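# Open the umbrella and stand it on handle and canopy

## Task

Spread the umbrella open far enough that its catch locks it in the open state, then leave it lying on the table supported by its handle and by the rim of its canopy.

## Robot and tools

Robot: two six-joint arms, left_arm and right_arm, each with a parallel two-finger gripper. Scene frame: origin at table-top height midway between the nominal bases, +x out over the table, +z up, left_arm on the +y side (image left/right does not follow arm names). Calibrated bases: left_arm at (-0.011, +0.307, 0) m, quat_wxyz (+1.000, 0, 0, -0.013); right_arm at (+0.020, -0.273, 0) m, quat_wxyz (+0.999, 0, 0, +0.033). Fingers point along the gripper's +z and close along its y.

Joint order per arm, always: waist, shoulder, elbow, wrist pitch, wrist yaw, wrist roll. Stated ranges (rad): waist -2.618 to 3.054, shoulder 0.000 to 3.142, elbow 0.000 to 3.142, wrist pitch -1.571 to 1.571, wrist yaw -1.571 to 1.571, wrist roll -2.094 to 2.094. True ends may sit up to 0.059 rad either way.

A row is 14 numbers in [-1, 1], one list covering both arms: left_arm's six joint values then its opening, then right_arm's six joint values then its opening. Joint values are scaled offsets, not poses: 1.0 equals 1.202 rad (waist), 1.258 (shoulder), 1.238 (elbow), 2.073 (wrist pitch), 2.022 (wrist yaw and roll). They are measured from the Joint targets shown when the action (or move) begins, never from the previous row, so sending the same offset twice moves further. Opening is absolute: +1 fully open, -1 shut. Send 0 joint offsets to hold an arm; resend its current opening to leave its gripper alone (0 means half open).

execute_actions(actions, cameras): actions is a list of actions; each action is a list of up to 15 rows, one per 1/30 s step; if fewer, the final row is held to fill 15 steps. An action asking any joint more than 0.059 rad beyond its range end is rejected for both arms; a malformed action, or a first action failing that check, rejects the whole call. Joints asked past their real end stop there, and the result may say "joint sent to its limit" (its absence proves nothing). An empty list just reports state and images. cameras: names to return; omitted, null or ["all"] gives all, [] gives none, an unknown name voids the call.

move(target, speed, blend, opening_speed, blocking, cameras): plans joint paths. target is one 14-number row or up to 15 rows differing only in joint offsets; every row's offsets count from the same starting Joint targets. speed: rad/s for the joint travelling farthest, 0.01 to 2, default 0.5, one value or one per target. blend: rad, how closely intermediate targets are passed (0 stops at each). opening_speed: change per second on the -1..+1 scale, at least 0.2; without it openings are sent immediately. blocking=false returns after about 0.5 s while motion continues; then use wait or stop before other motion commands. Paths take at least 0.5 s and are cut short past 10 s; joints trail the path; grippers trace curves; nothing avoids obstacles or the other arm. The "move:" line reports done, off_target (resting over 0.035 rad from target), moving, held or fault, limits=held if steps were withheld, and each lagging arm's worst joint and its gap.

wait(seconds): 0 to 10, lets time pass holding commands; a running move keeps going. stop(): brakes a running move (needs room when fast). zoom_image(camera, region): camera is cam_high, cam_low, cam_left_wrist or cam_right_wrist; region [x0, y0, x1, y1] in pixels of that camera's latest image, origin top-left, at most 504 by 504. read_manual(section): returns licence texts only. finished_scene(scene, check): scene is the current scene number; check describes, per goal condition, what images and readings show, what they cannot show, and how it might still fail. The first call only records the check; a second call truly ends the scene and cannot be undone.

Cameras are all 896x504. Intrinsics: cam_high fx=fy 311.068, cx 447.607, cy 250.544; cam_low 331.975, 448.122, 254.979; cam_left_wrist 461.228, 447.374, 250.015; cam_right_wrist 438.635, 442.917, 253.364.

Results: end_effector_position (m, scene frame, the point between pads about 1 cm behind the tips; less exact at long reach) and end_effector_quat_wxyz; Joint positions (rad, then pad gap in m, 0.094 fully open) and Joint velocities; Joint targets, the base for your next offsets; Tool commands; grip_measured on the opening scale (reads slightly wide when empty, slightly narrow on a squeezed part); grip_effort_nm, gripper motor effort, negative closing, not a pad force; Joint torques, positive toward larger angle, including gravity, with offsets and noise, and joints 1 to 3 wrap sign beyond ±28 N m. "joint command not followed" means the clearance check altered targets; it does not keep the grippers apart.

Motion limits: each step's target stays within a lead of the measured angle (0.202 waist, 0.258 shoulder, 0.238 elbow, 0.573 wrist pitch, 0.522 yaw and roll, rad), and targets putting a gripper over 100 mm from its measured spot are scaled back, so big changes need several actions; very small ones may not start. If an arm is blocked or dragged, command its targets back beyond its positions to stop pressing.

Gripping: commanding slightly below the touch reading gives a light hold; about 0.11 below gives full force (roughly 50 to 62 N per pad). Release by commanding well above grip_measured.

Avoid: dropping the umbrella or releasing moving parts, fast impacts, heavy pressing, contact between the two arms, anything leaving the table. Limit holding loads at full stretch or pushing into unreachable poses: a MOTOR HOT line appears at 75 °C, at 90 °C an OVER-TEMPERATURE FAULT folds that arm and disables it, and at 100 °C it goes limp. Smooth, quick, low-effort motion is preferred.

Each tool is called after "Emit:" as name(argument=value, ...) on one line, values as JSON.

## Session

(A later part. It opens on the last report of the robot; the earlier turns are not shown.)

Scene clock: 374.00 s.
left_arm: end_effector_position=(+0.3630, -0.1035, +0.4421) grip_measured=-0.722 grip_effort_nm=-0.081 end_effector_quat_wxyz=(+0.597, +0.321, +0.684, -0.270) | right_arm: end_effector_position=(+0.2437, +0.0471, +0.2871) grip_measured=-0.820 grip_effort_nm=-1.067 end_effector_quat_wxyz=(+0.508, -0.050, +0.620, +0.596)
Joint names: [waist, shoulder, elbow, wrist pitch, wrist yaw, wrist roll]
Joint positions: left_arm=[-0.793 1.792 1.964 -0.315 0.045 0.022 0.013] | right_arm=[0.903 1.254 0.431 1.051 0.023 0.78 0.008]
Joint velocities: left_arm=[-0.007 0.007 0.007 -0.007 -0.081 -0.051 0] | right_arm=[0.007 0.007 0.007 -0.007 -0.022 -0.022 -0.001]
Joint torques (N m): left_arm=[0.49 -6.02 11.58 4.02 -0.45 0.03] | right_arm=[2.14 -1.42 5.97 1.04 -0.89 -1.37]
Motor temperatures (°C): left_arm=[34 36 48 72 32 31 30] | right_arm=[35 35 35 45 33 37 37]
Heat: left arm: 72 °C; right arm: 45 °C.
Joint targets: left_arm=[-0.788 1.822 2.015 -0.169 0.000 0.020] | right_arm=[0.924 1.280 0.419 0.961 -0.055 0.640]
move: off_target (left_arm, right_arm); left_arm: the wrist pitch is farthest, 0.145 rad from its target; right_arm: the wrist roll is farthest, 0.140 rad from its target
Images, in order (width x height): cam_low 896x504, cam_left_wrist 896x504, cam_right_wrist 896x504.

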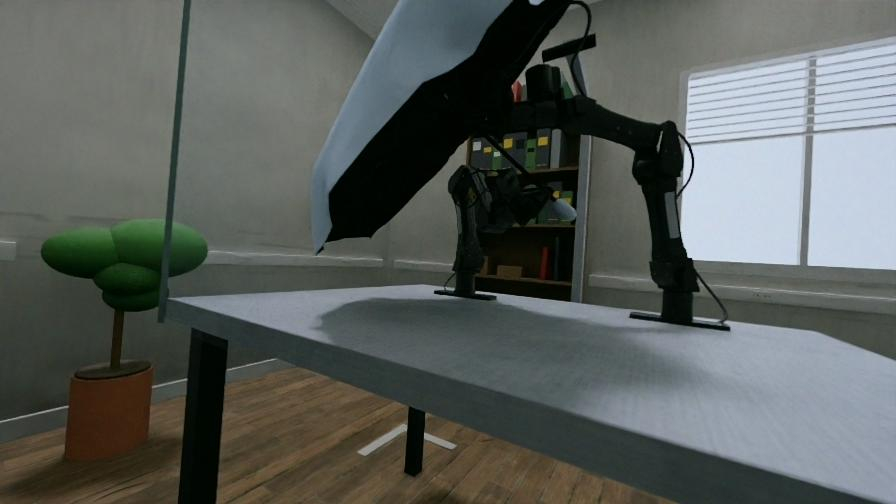

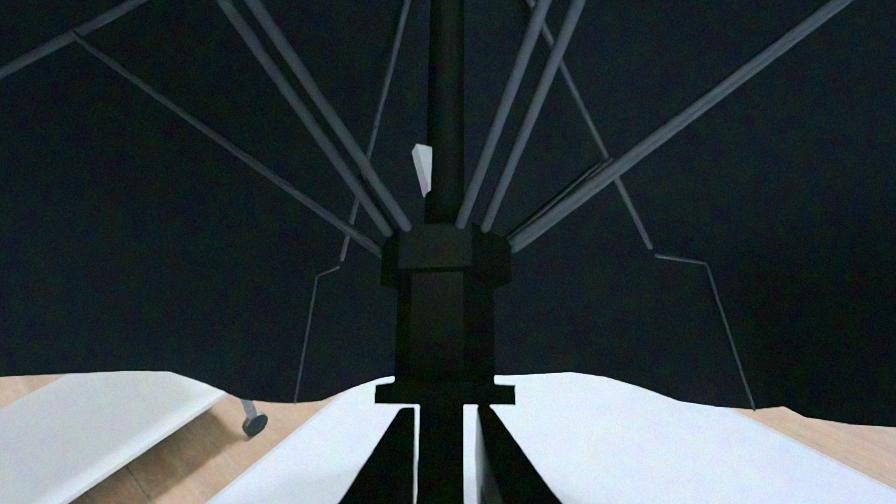

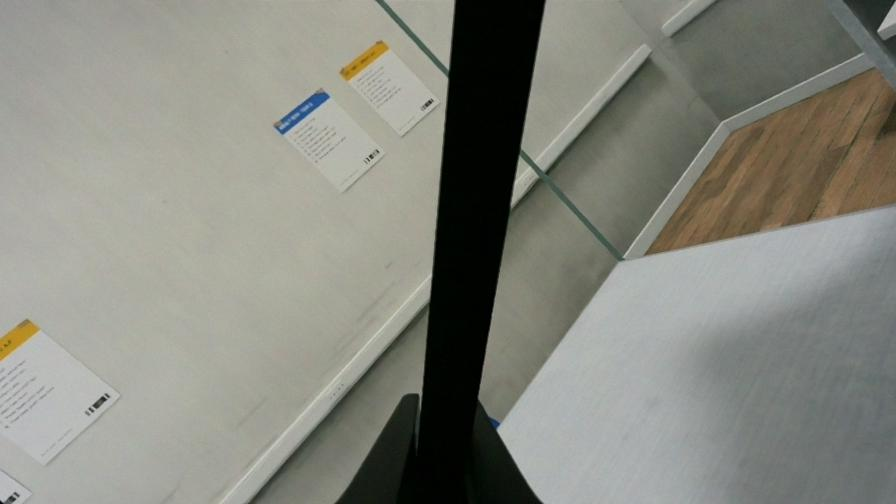

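Emit:
move(target=[0, -0.024, -0.097, -0.03, 0, 0, -0.723, 0, 0, 0, 0.02, 0.01, 0.015, -1], speed=0.4, cameras=["cam_left_wrist", "cam_low", "cam_right_wrist"])

Scene clock: 377.17 s.
left_arm: end_effector_position=(+0.3684, -0.1024, +0.4108) grip_measured=-0.722 grip_effort_nm=-0.076 end_effector_quat_wxyz=(+0.577, +0.323, +0.707, -0.250) | right_arm: end_effector_position=(+0.2416, +0.0532, +0.2737) grip_measured=-0.822 grip_effort_nm=-1.057 end_effector_quat_wxyz=(+0.499, -0.062, +0.637, +0.585)
Joint names: [waist, shoulder, elbow, wrist pitch, wrist yaw, wrist roll]
Joint positions: left_arm=[-0.793 1.792 1.903 -0.321 0.019 0.023 0.013] | right_arm=[0.914 1.268 0.43 1.022 0.018 0.764 0.008]
Joint velocities: left_arm=[0.002 0.007 0.007 0.037 0.095 -0.037 -0.001] | right_arm=[-0.022 -0.007 -0.007 -0.051 -0.022 0.007 0.001]
Joint torques (N m): left_arm=[0.49 -8.31 6.95 3.4 -0.2 0.01] | right_arm=[1.06 -2.61 6.08 1.7 -0.59 -0.9]
Motor temperatures (°C): left_arm=[34 36 47 73 32 31 30] | right_arm=[35 35 35 45 34 37 37]
Heat: left arm: 73 °C; right arm: 45 °C.
Joint targets: left_arm=[-0.788 1.792 1.895 -0.231 0.000 0.020] | right_arm=[0.924 1.280 0.419 1.003 -0.035 0.670]
move: off_target (left_arm, right_arm); left_arm: the wrist pitch is farthest, 0.090 rad from its target; right_arm: the wrist roll is farthest, 0.094 rad from its target
Images, in order (width x height): cam_low 896x504, cam_left_wrist 896x504, cam_right_wrist 896x504.

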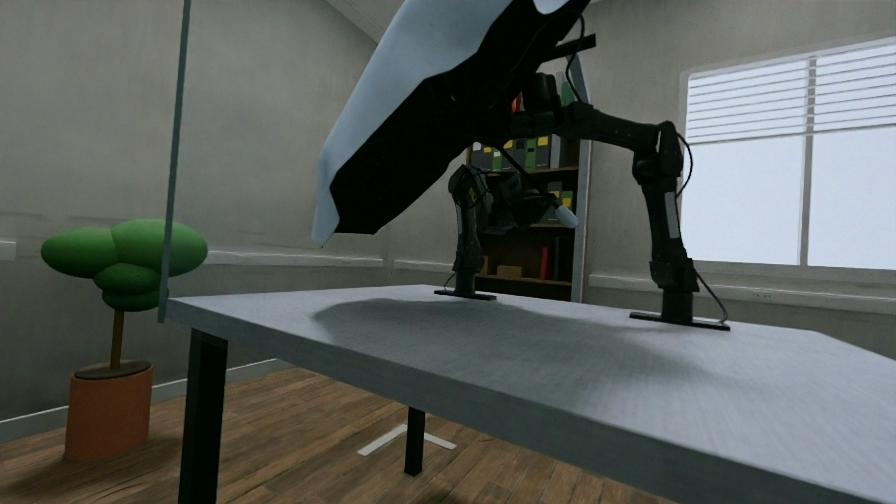

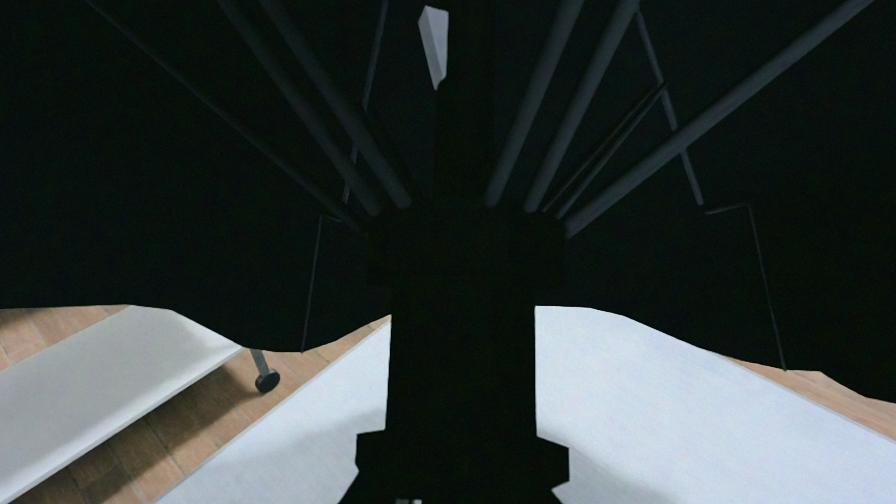

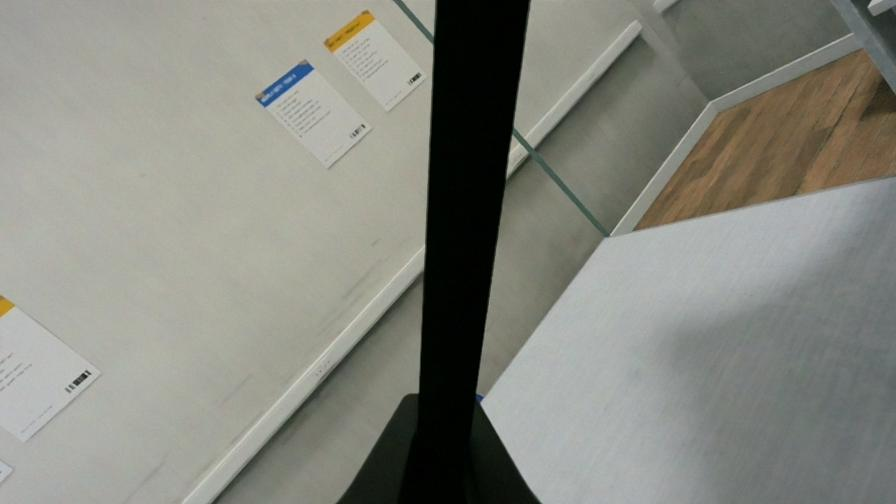

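Emit:
move(target=[0, -0.2122, -0.319, 0.0222, 0, 0, -0.723, 0, 0, 0, 0, 0, 0, -1], speed=0.5, cameras=["cam_left_wrist", "cam_low", "cam_right_wrist"])

Scene clock: 387.63 s.
left_arm: end_effector_position=(+0.3368, -0.0581, +0.3845) grip_measured=-0.722 grip_effort_nm=-0.071 end_effector_quat_wxyz=(+0.583, +0.313, +0.711, -0.240) | right_arm: end_effector_position=(+0.2356, +0.0607, +0.2591) grip_measured=-0.825 grip_effort_nm=-1.062 end_effector_quat_wxyz=(+0.491, -0.097, +0.653, +0.568)
Joint names: [waist, shoulder, elbow, wrist pitch, wrist yaw, wrist roll]
Joint positions: left_arm=[-0.788 1.549 1.521 -0.181 -0.009 0.022 0.013] | right_arm=[0.921 1.276 0.43 0.974 -0.018 0.714 0.008]
Joint velocities: left_arm=[-0.017 -0.002 -0.017 -0.022 0.007 -0.022 0] | right_arm=[-0.002 0.017 0.002 -0.037 -0.022 -0.037 0]
Joint torques (N m): left_arm=[0.09 -8.28 6.11 2.41 0.07 0.02] | right_arm=[0.38 -3.28 6.12 2.16 -0.19 -0.41]
Motor temperatures (°C): left_arm=[34 37 45 71 32 31 30] | right_arm=[35 35 36 45 33 37 38]
Heat: left arm: 71 °C; right arm: 45 °C.
Joint targets: left_arm=[-0.788 1.525 1.500 -0.185 0.000 0.020] | right_arm=[0.924 1.280 0.419 1.003 -0.035 0.670]
move: off_target (right_arm); right_arm: the wrist roll is farthest, 0.044 rad from its target
Images, in order (width x height): cam_low 896x504, cam_left_wrist 896x504, cam_right_wrist 896x504.

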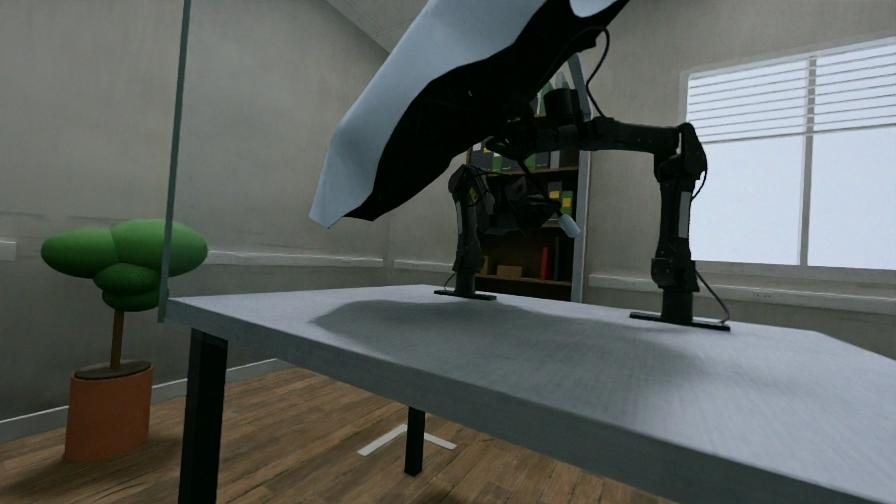

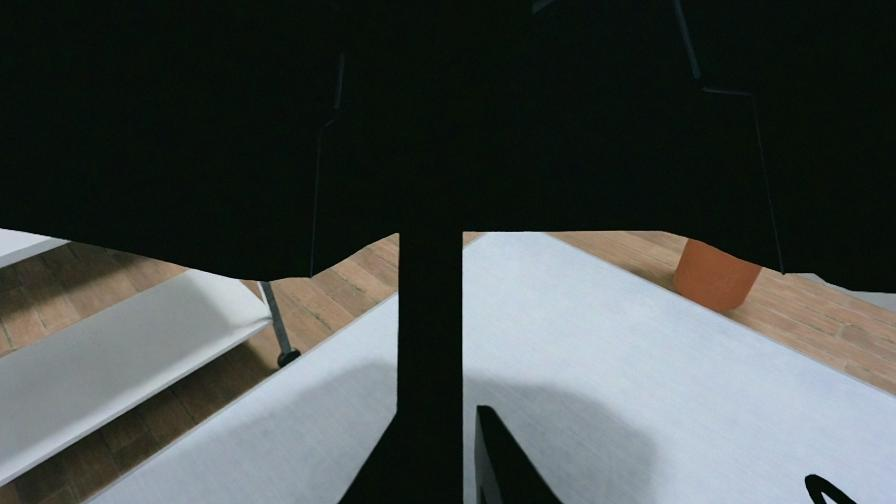

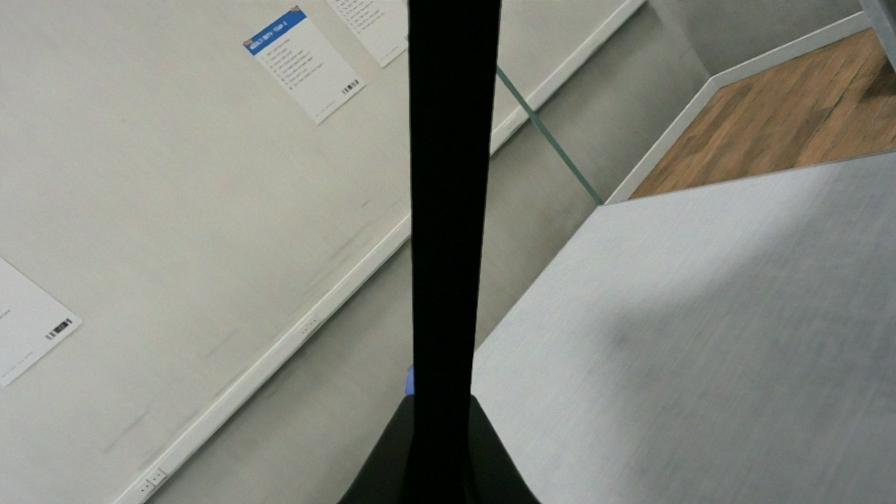

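Emit:
zoom_image(camera="cam_left_wrist", region=[250, 0, 650, 260])

Emit:
zoom_image(camera="cam_low", region=[280, 0, 680, 260])

Scaled by 1.260 from the camera's 896x504 image, which has a finer 1280x720 frame.

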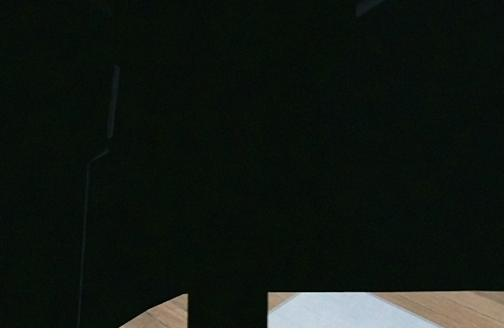

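Scaled by 1.260 from the camera's 896x504 image, which has a finer 1280x720 frame.

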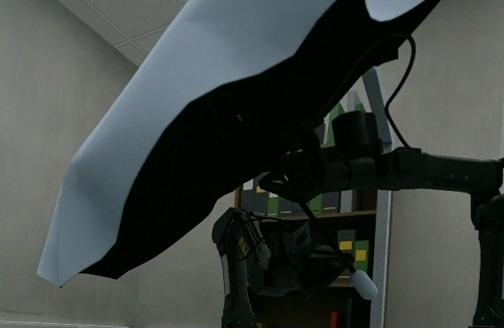

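Emit:
execute_actions(actions=[])

Scene clock: 507.97 s.
left_arm: end_effector_position=(+0.3369, -0.0581, +0.3846) grip_measured=-0.722 grip_effort_nm=-0.056 end_effector_quat_wxyz=(+0.583, +0.313, +0.711, -0.240) | right_arm: end_effector_position=(+0.2356, +0.0607, +0.2591) grip_measured=-0.825 grip_effort_nm=-1.062 end_effector_quat_wxyz=(+0.491, -0.097, +0.653, +0.568)
Joint names: [waist, shoulder, elbow, wrist pitch, wrist yaw, wrist roll]
Joint positions: left_arm=[-0.788 1.549 1.521 -0.18 -0.009 0.022 0.013] | right_arm=[0.921 1.276 0.43 0.974 -0.018 0.714 0.008]
Joint velocities: left_arm=[-0.007 0.007 -0.017 0.051 -0.095 0.051 -0.001] | right_arm=[-0.017 -0.012 -0.017 -0.007 -0.037 0.037 0]
Joint torques (N m): left_arm=[0.09 -8.27 6.13 2.39 0.07 0.02] | right_arm=[0.38 -3.23 6.12 2.16 -0.18 -0.41]
Motor temperatures (°C): left_arm=[34 37 43 58 32 31 30] | right_arm=[35 35 36 51 33 35 38]
Heat: left arm: 58 °C; right arm: 51 °C.
Joint targets: left_arm=[-0.788 1.525 1.500 -0.185 0.000 0.020] | right_arm=[0.924 1.280 0.419 1.003 -0.035 0.670]
Tool commands: left_gripper/opening=-0.723 right_gripper/opening=-1.0

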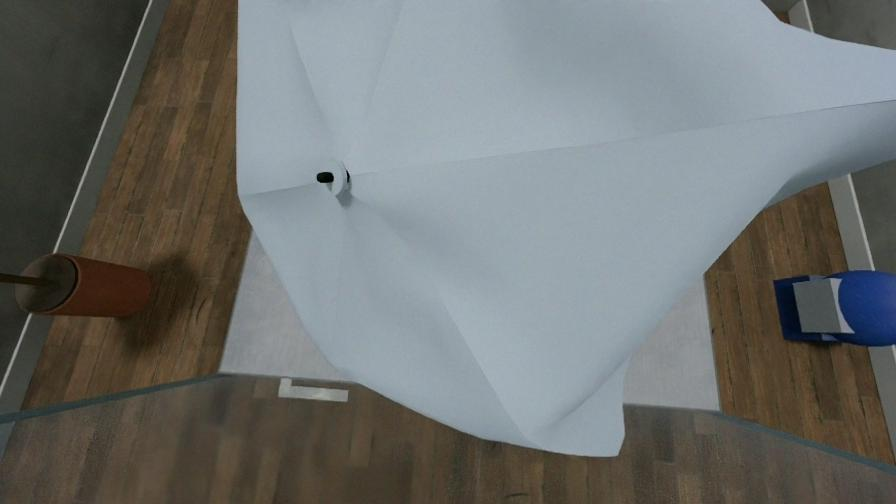

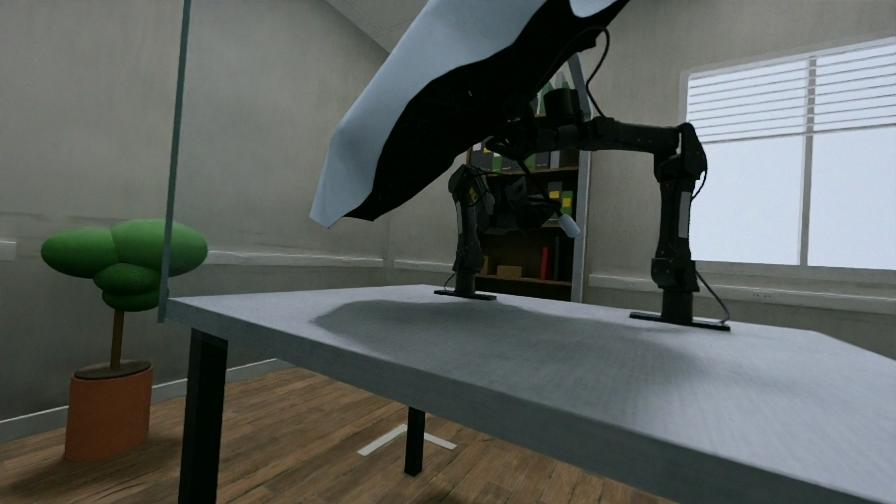

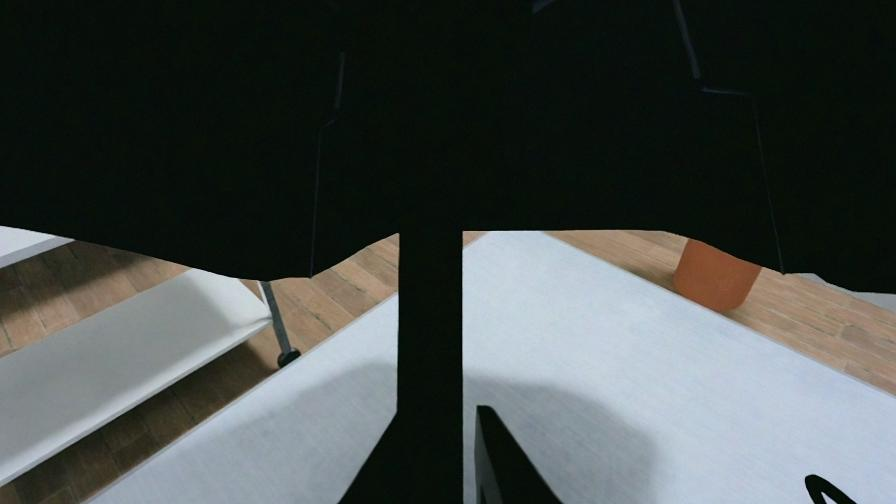

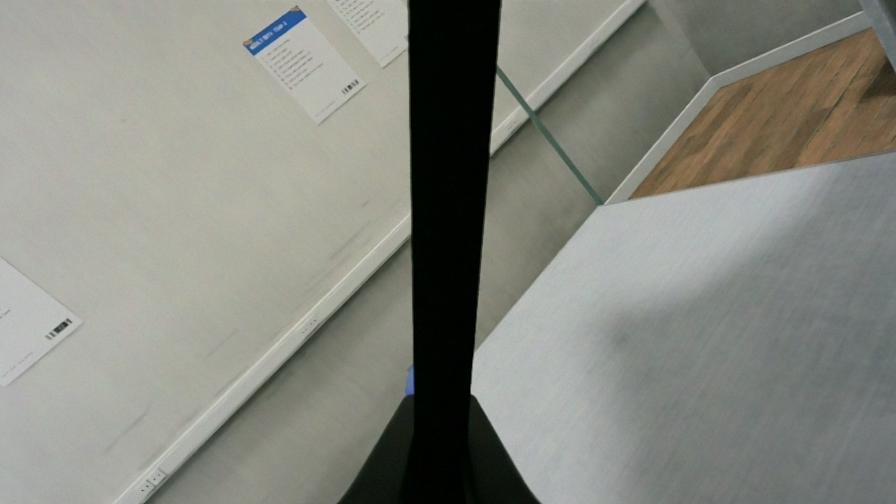

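Emit:
zoom_image(camera="cam_left_wrist", region=[300, 0, 600, 504])

Emit:
zoom_image(camera="cam_right_wrist", region=[300, 0, 600, 504])

Scaled by 1.000.

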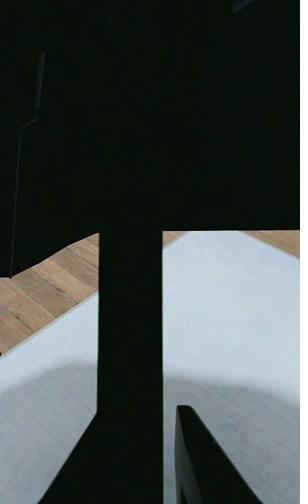

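Scaled by 1.000.

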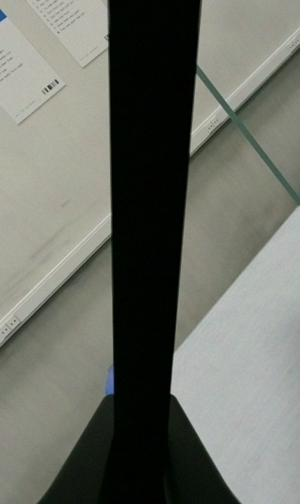

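Emit:
move(target=[0.0083, 0.0064, -0.0889, 0.1582, 0, 0, -0.723, 0, 0, 0, 0, 0, 0, -1], speed=0.4, cameras=["cam_left_wrist", "cam_low"])

Scene clock: 680.67 s.
left_arm: end_effector_position=(+0.3457, -0.0632, +0.4065) grip_measured=-0.722 grip_effort_nm=-0.071 end_effector_quat_wxyz=(+0.653, +0.283, +0.650, -0.267) | right_arm: end_effector_position=(+0.2356, +0.0607, +0.2591) grip_measured=-0.825 grip_effort_nm=-1.057 end_effector_quat_wxyz=(+0.491, -0.097, +0.653, +0.568)
Joint names: [waist, shoulder, elbow, wrist pitch, wrist yaw, wrist roll]
Joint positions: left_arm=[-0.783 1.549 1.409 0.134 -0.009 0.022 0.013] | right_arm=[0.921 1.276 0.43 0.974 -0.018 0.714 0.008]
Joint velocities: left_arm=[0.002 -0.007 -0.032 0.037 0.007 -0.022 0] | right_arm=[0.002 -0.012 0.007 0.095 0.051 -0.007 -0.001]
Joint torques (N m): left_arm=[0.46 -7.73 6.42 2.52 0.07 0.01] | right_arm=[0.38 -3.25 6.06 2.17 -0.18 -0.41]
Motor temperatures (°C): left_arm=[34 38 42 56 32 31 30] | right_arm=[34 34 36 53 33 35 38]
Heat: left arm: 56 °C; right arm: 53 °C.
Joint targets: left_arm=[-0.778 1.533 1.390 0.142 0.000 0.020] | right_arm=[0.924 1.280 0.419 1.003 -0.035 0.670]
move: off_target (right_arm); right_arm: the wrist roll is farthest, 0.044 rad from its target
Images, in order (width x height): cam_low 896x504, cam_left_wrist 896x504.

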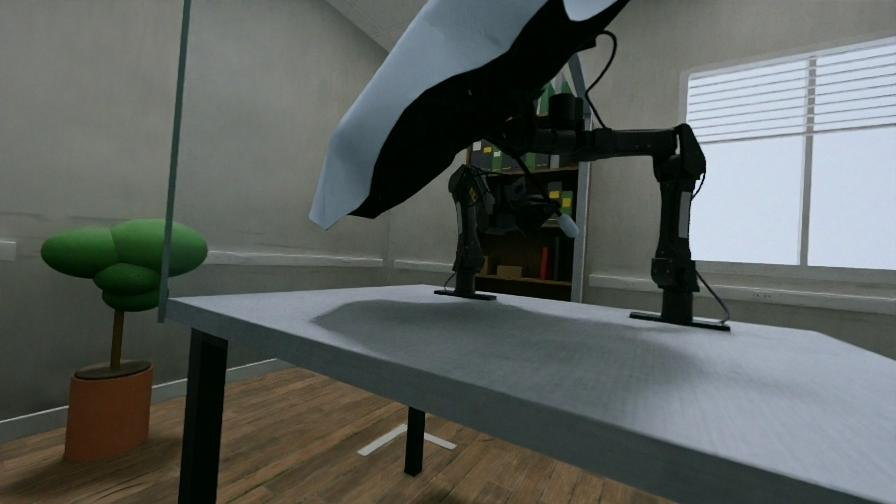

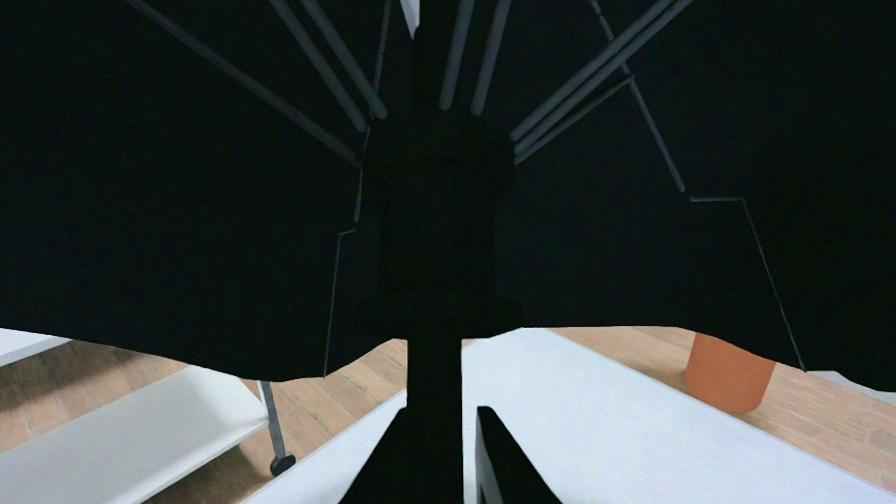

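Emit:
zoom_image(camera="cam_left_wrist", region=[340, 0, 540, 180])

Emit:
zoom_image(camera="cam_left_wrist", region=[340, 100, 540, 350])

Scaled by 2.520 from the camera's 896x504 image, which has a finer 1280x720 frame.

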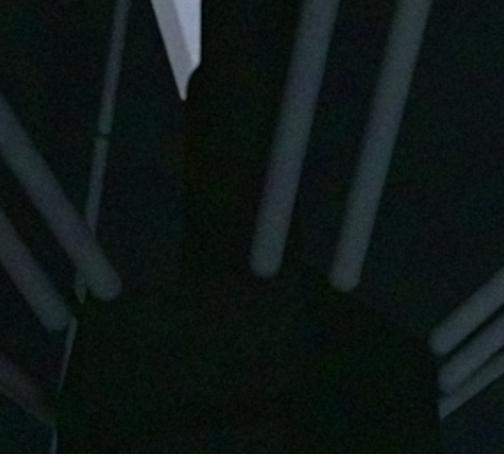

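Scaled by 2.016 from the camera's 896x504 image, which has a finer 1280x720 frame.

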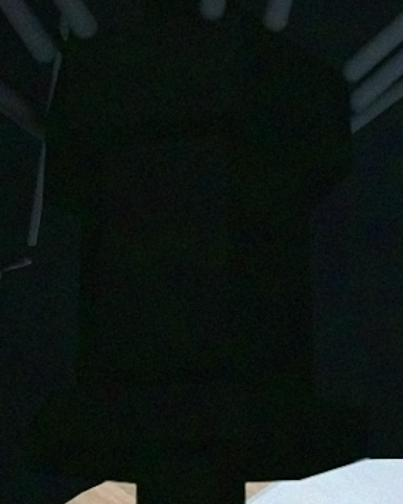

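Emit:
move(target=[[-0.0042, -0.2273, -0.189, -0.0251, 0, 0, -0.362, 0, 0, 0, 0, 0, 0, -1], [0.98, -0.5032, -0.517, 0.0039, 0, -0.0099, -0.362, 0, 0, 0, 0, 0, 0, -1]], speed=[0.35, 0.6], blend=0.05)

Scene clock: 786.73 s.
left_arm: end_effector_position=(+0.3230, +0.4374, +0.3530) grip_measured=-0.363 grip_effort_nm=0.061 end_effector_quat_wxyz=(+0.696, -0.129, +0.693, +0.133) | right_arm: end_effector_position=(+0.2352, +0.0612, +0.2575) grip_measured=-0.825 grip_effort_nm=-1.062 end_effector_quat_wxyz=(+0.488, -0.098, +0.656, +0.567)
Joint names: [waist, shoulder, elbow, wrist pitch, wrist yaw, wrist roll]
Joint positions: left_arm=[0.395 0.915 0.77 0.15 -0.003 0.005 0.03] | right_arm=[0.921 1.276 0.43 0.968 -0.022 0.714 0.008]
Joint velocities: left_arm=[0.012 -0.012 0.002 -0.022 0.081 0.037 0] | right_arm=[-0.007 -0.012 -0.002 -0.066 0.007 -0.007 0]
Joint torques (N m): left_arm=[0.49 -2.81 6.31 2.43 0.01 -0.02] | right_arm=[0.43 -3.22 6.08 2.23 -0.16 -0.41]
Motor temperatures (°C): left_arm=[34 38 42 56 32 31 30] | right_arm=[34 34 36 54 33 35 38]
Heat: left arm: 56 °C; right arm: 54 °C.
Joint targets: left_arm=[0.400 0.900 0.750 0.151 0.000 0.000] | right_arm=[0.924 1.280 0.419 1.003 -0.035 0.670]
move: off_target (right_arm); right_arm: the wrist roll is farthest, 0.044 rad from its target

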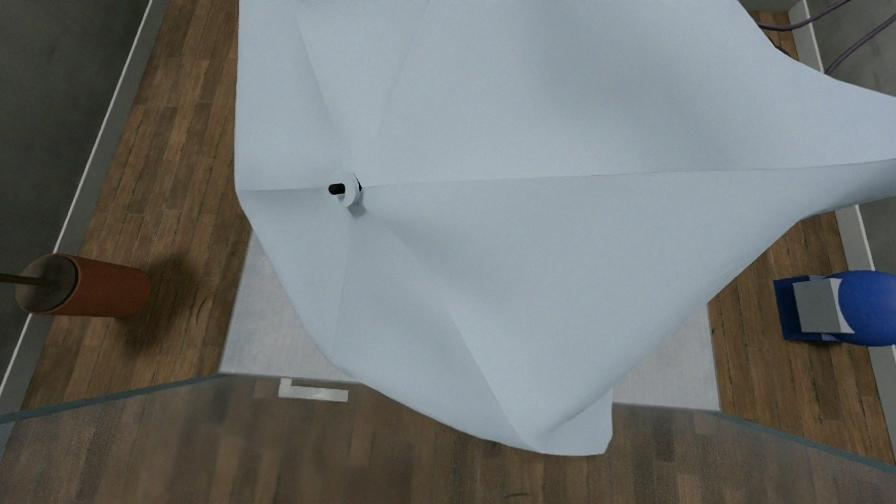

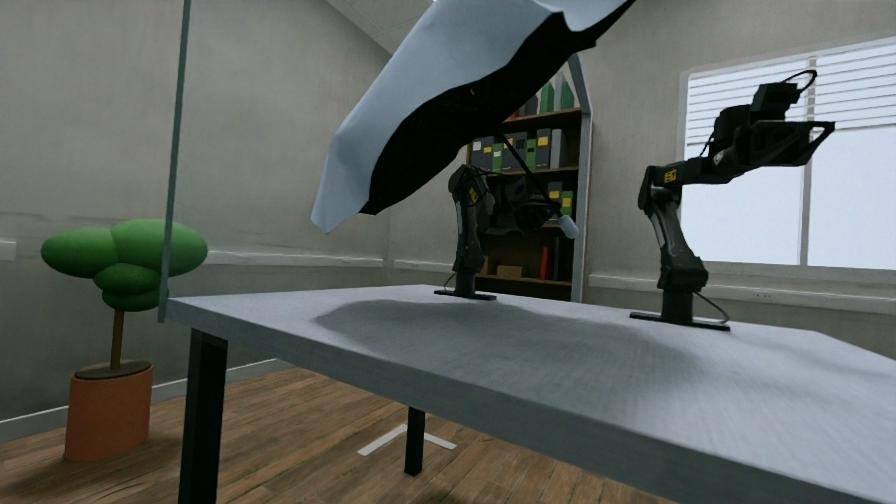

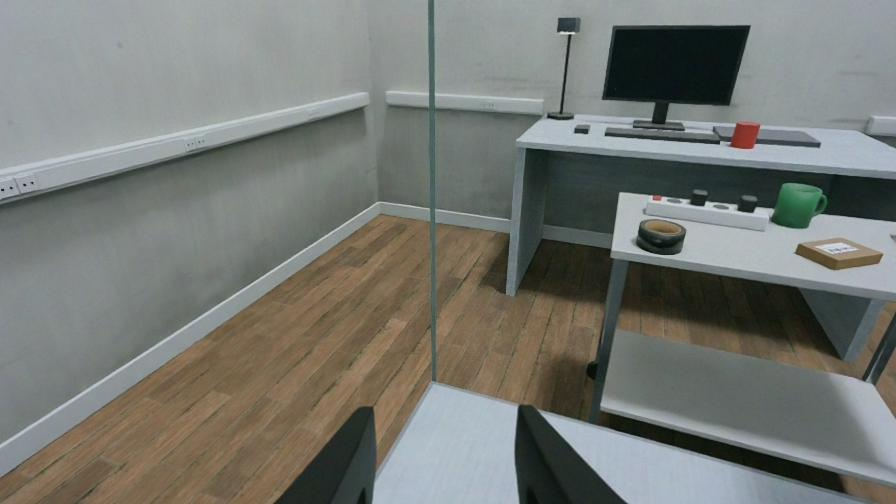

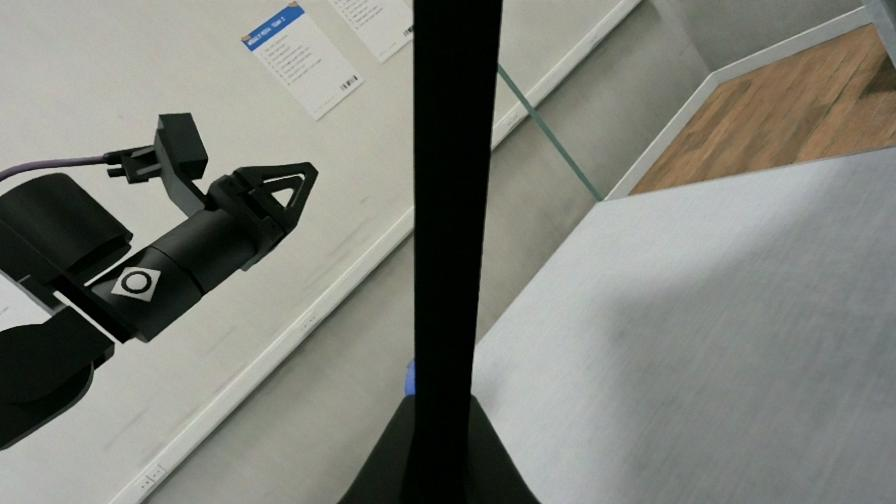

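Emit:
move(target=[0.1664, 0, 0, 0, 0, 0, -0.5, -0.3877, -0.1463, 0.0162, -0.3724, -0.6301, -0.1978, -1], speed=0.45)

Scene clock: 858.27 s.
left_arm: end_effector_position=(+0.2916, +0.4970, +0.3556) grip_measured=-0.499 grip_effort_nm=-0.081 end_effector_quat_wxyz=(+0.684, -0.191, +0.676, +0.197) | right_arm: end_effector_position=(+0.1512, -0.0032, +0.1805) grip_measured=-0.826 grip_effort_nm=-1.072 end_effector_quat_wxyz=(+0.163, -0.344, +0.683, +0.623)
Joint names: [waist, shoulder, elbow, wrist pitch, wrist yaw, wrist roll]
Joint positions: left_arm=[0.588 0.91 0.77 0.154 0.007 0.004 0.024] | right_arm=[0.458 1.129 0.43 0.187 -1.215 0.363 0.008]
Joint velocities: left_arm=[-0.012 0.002 0.002 -0.11 -0.007 0.022 0] | right_arm=[0.002 -0.007 0.007 -0.037 -0.051 -0.007 0]
Joint torques (N m): left_arm=[1.1 -2.39 6.31 2.41 -0.1 0] | right_arm=[0.06 -5.03 7.75 1.89 -1.34 -0.9]
Motor temperatures (°C): left_arm=[34 36 42 59 32 31 30] | right_arm=[34 34 36 57 33 35 38]
Heat: left arm: 59 °C; right arm: 57 °C.
Joint targets: left_arm=[0.600 0.900 0.750 0.151 0.000 0.000] | right_arm=[0.458 1.096 0.439 0.231 -1.309 0.270]
move: off_target (right_arm); right_arm: the wrist yaw is farthest, 0.094 rad from its target

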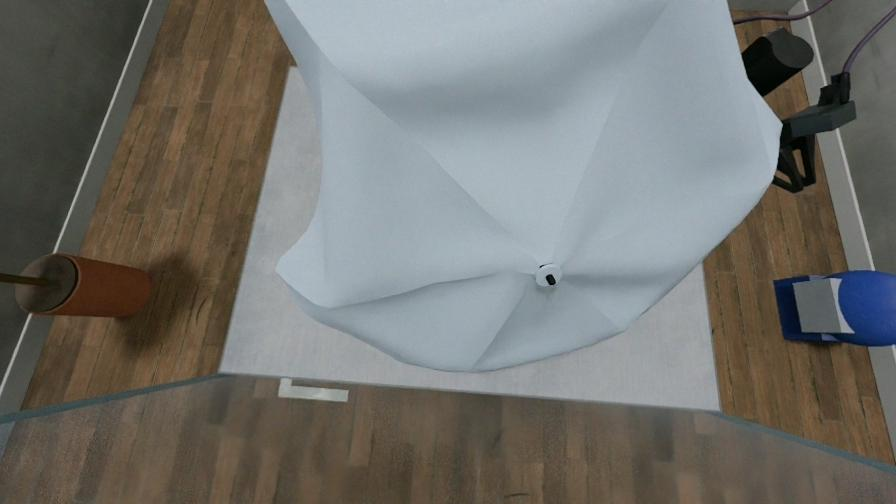

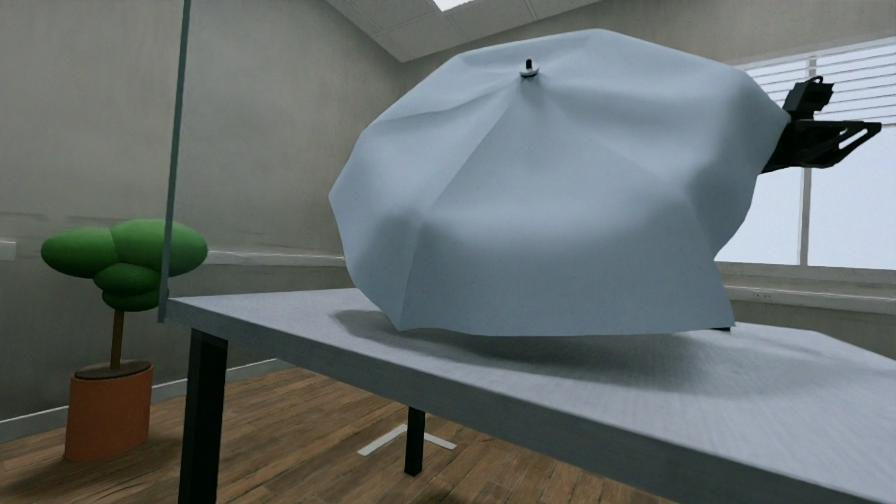

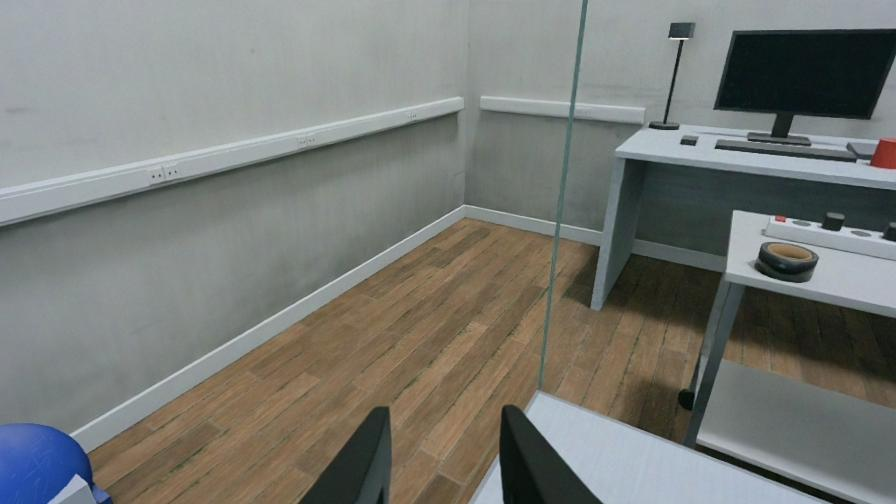

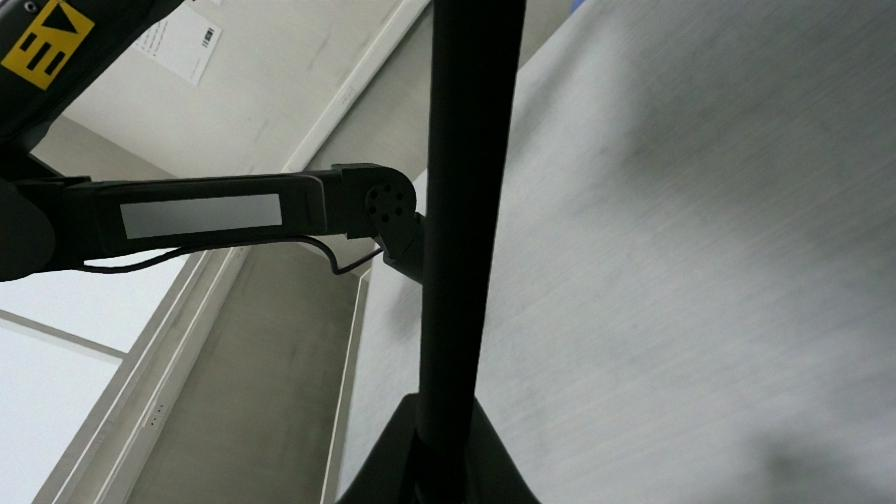

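Emit:
move(target=[0, 0, 0, 0, 0, 0, -0.5, 0, -0.0692, 0.084, -0.0661, -0.045, -0.0559, -1], speed=0.3)

Emit:
zoom_image(camera="cam_right_wrist", region=[380, 0, 580, 450])

Scene clock: 870.60 s.
left_arm: end_effector_position=(+0.2902, +0.4992, +0.3556) grip_measured=-0.499 grip_effort_nm=-0.076 end_effector_quat_wxyz=(+0.683, -0.194, +0.675, +0.200) | right_arm: end_effector_position=(+0.1310, -0.0090, +0.2190) grip_measured=-0.827 grip_effort_nm=-1.062 end_effector_quat_wxyz=(+0.189, -0.414, +0.621, +0.638)
Joint names: [waist, shoulder, elbow, wrist pitch, wrist yaw, wrist roll]
Joint positions: left_arm=[0.594 0.91 0.77 0.154 0.005 0.004 0.024] | right_arm=[0.456 1.035 0.499 0.054 -1.321 0.227 0.008]
Joint velocities: left_arm=[-0.002 -0.007 0.002 0.007 0.022 -0.022 -0.001] | right_arm=[0.007 0.007 -0.002 0.081 0.007 -0.051 -0.001]
Joint torques (N m): left_arm=[0.58 -2.4 6.31 2.4 -0.06 -0.01] | right_arm=[0.27 -4.01 11.26 1.81 -1.18 -0.67]
Motor temperatures (°C): left_arm=[34 36 42 58 32 31 30] | right_arm=[34 34 36 55 34 36 38]
Heat: left arm: 58 °C; right arm: 55 °C.
Joint targets: left_arm=[0.600 0.900 0.750 0.151 0.000 0.000] | right_arm=[0.458 1.009 0.544 0.094 -1.400 0.157]
move: off_target (right_arm); right_arm: the wrist yaw is farthest, 0.079 rad from its target

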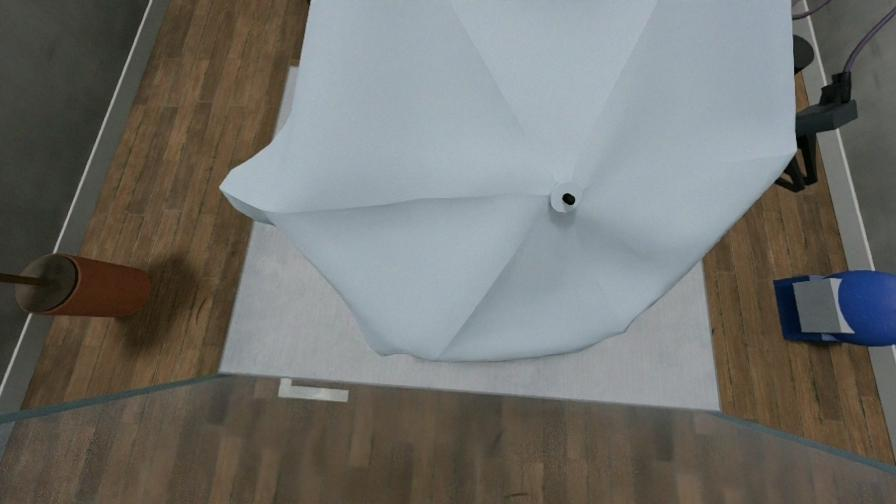

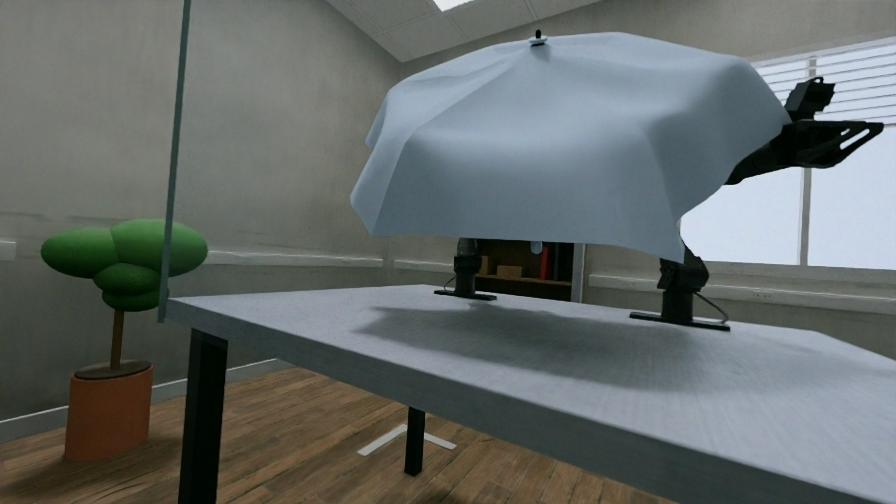

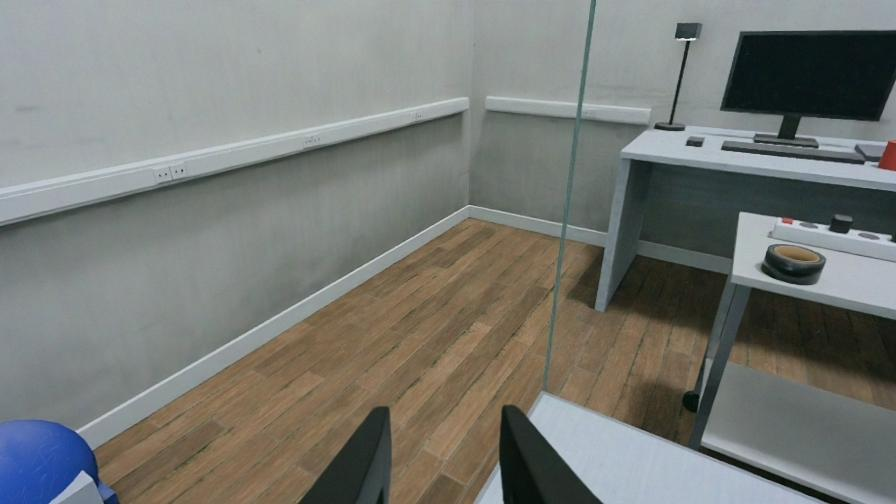

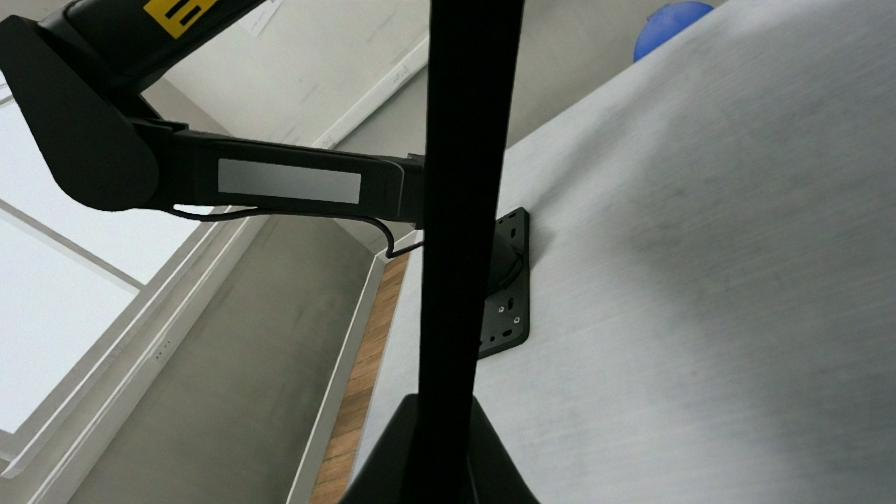

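Scaled by 1.120 from the camera's 896x504 image, which has a finer 1280x720 frame.

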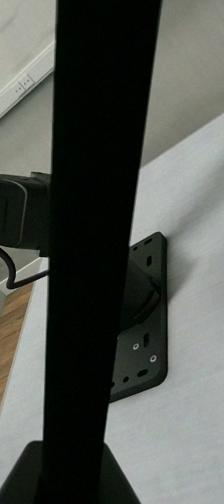

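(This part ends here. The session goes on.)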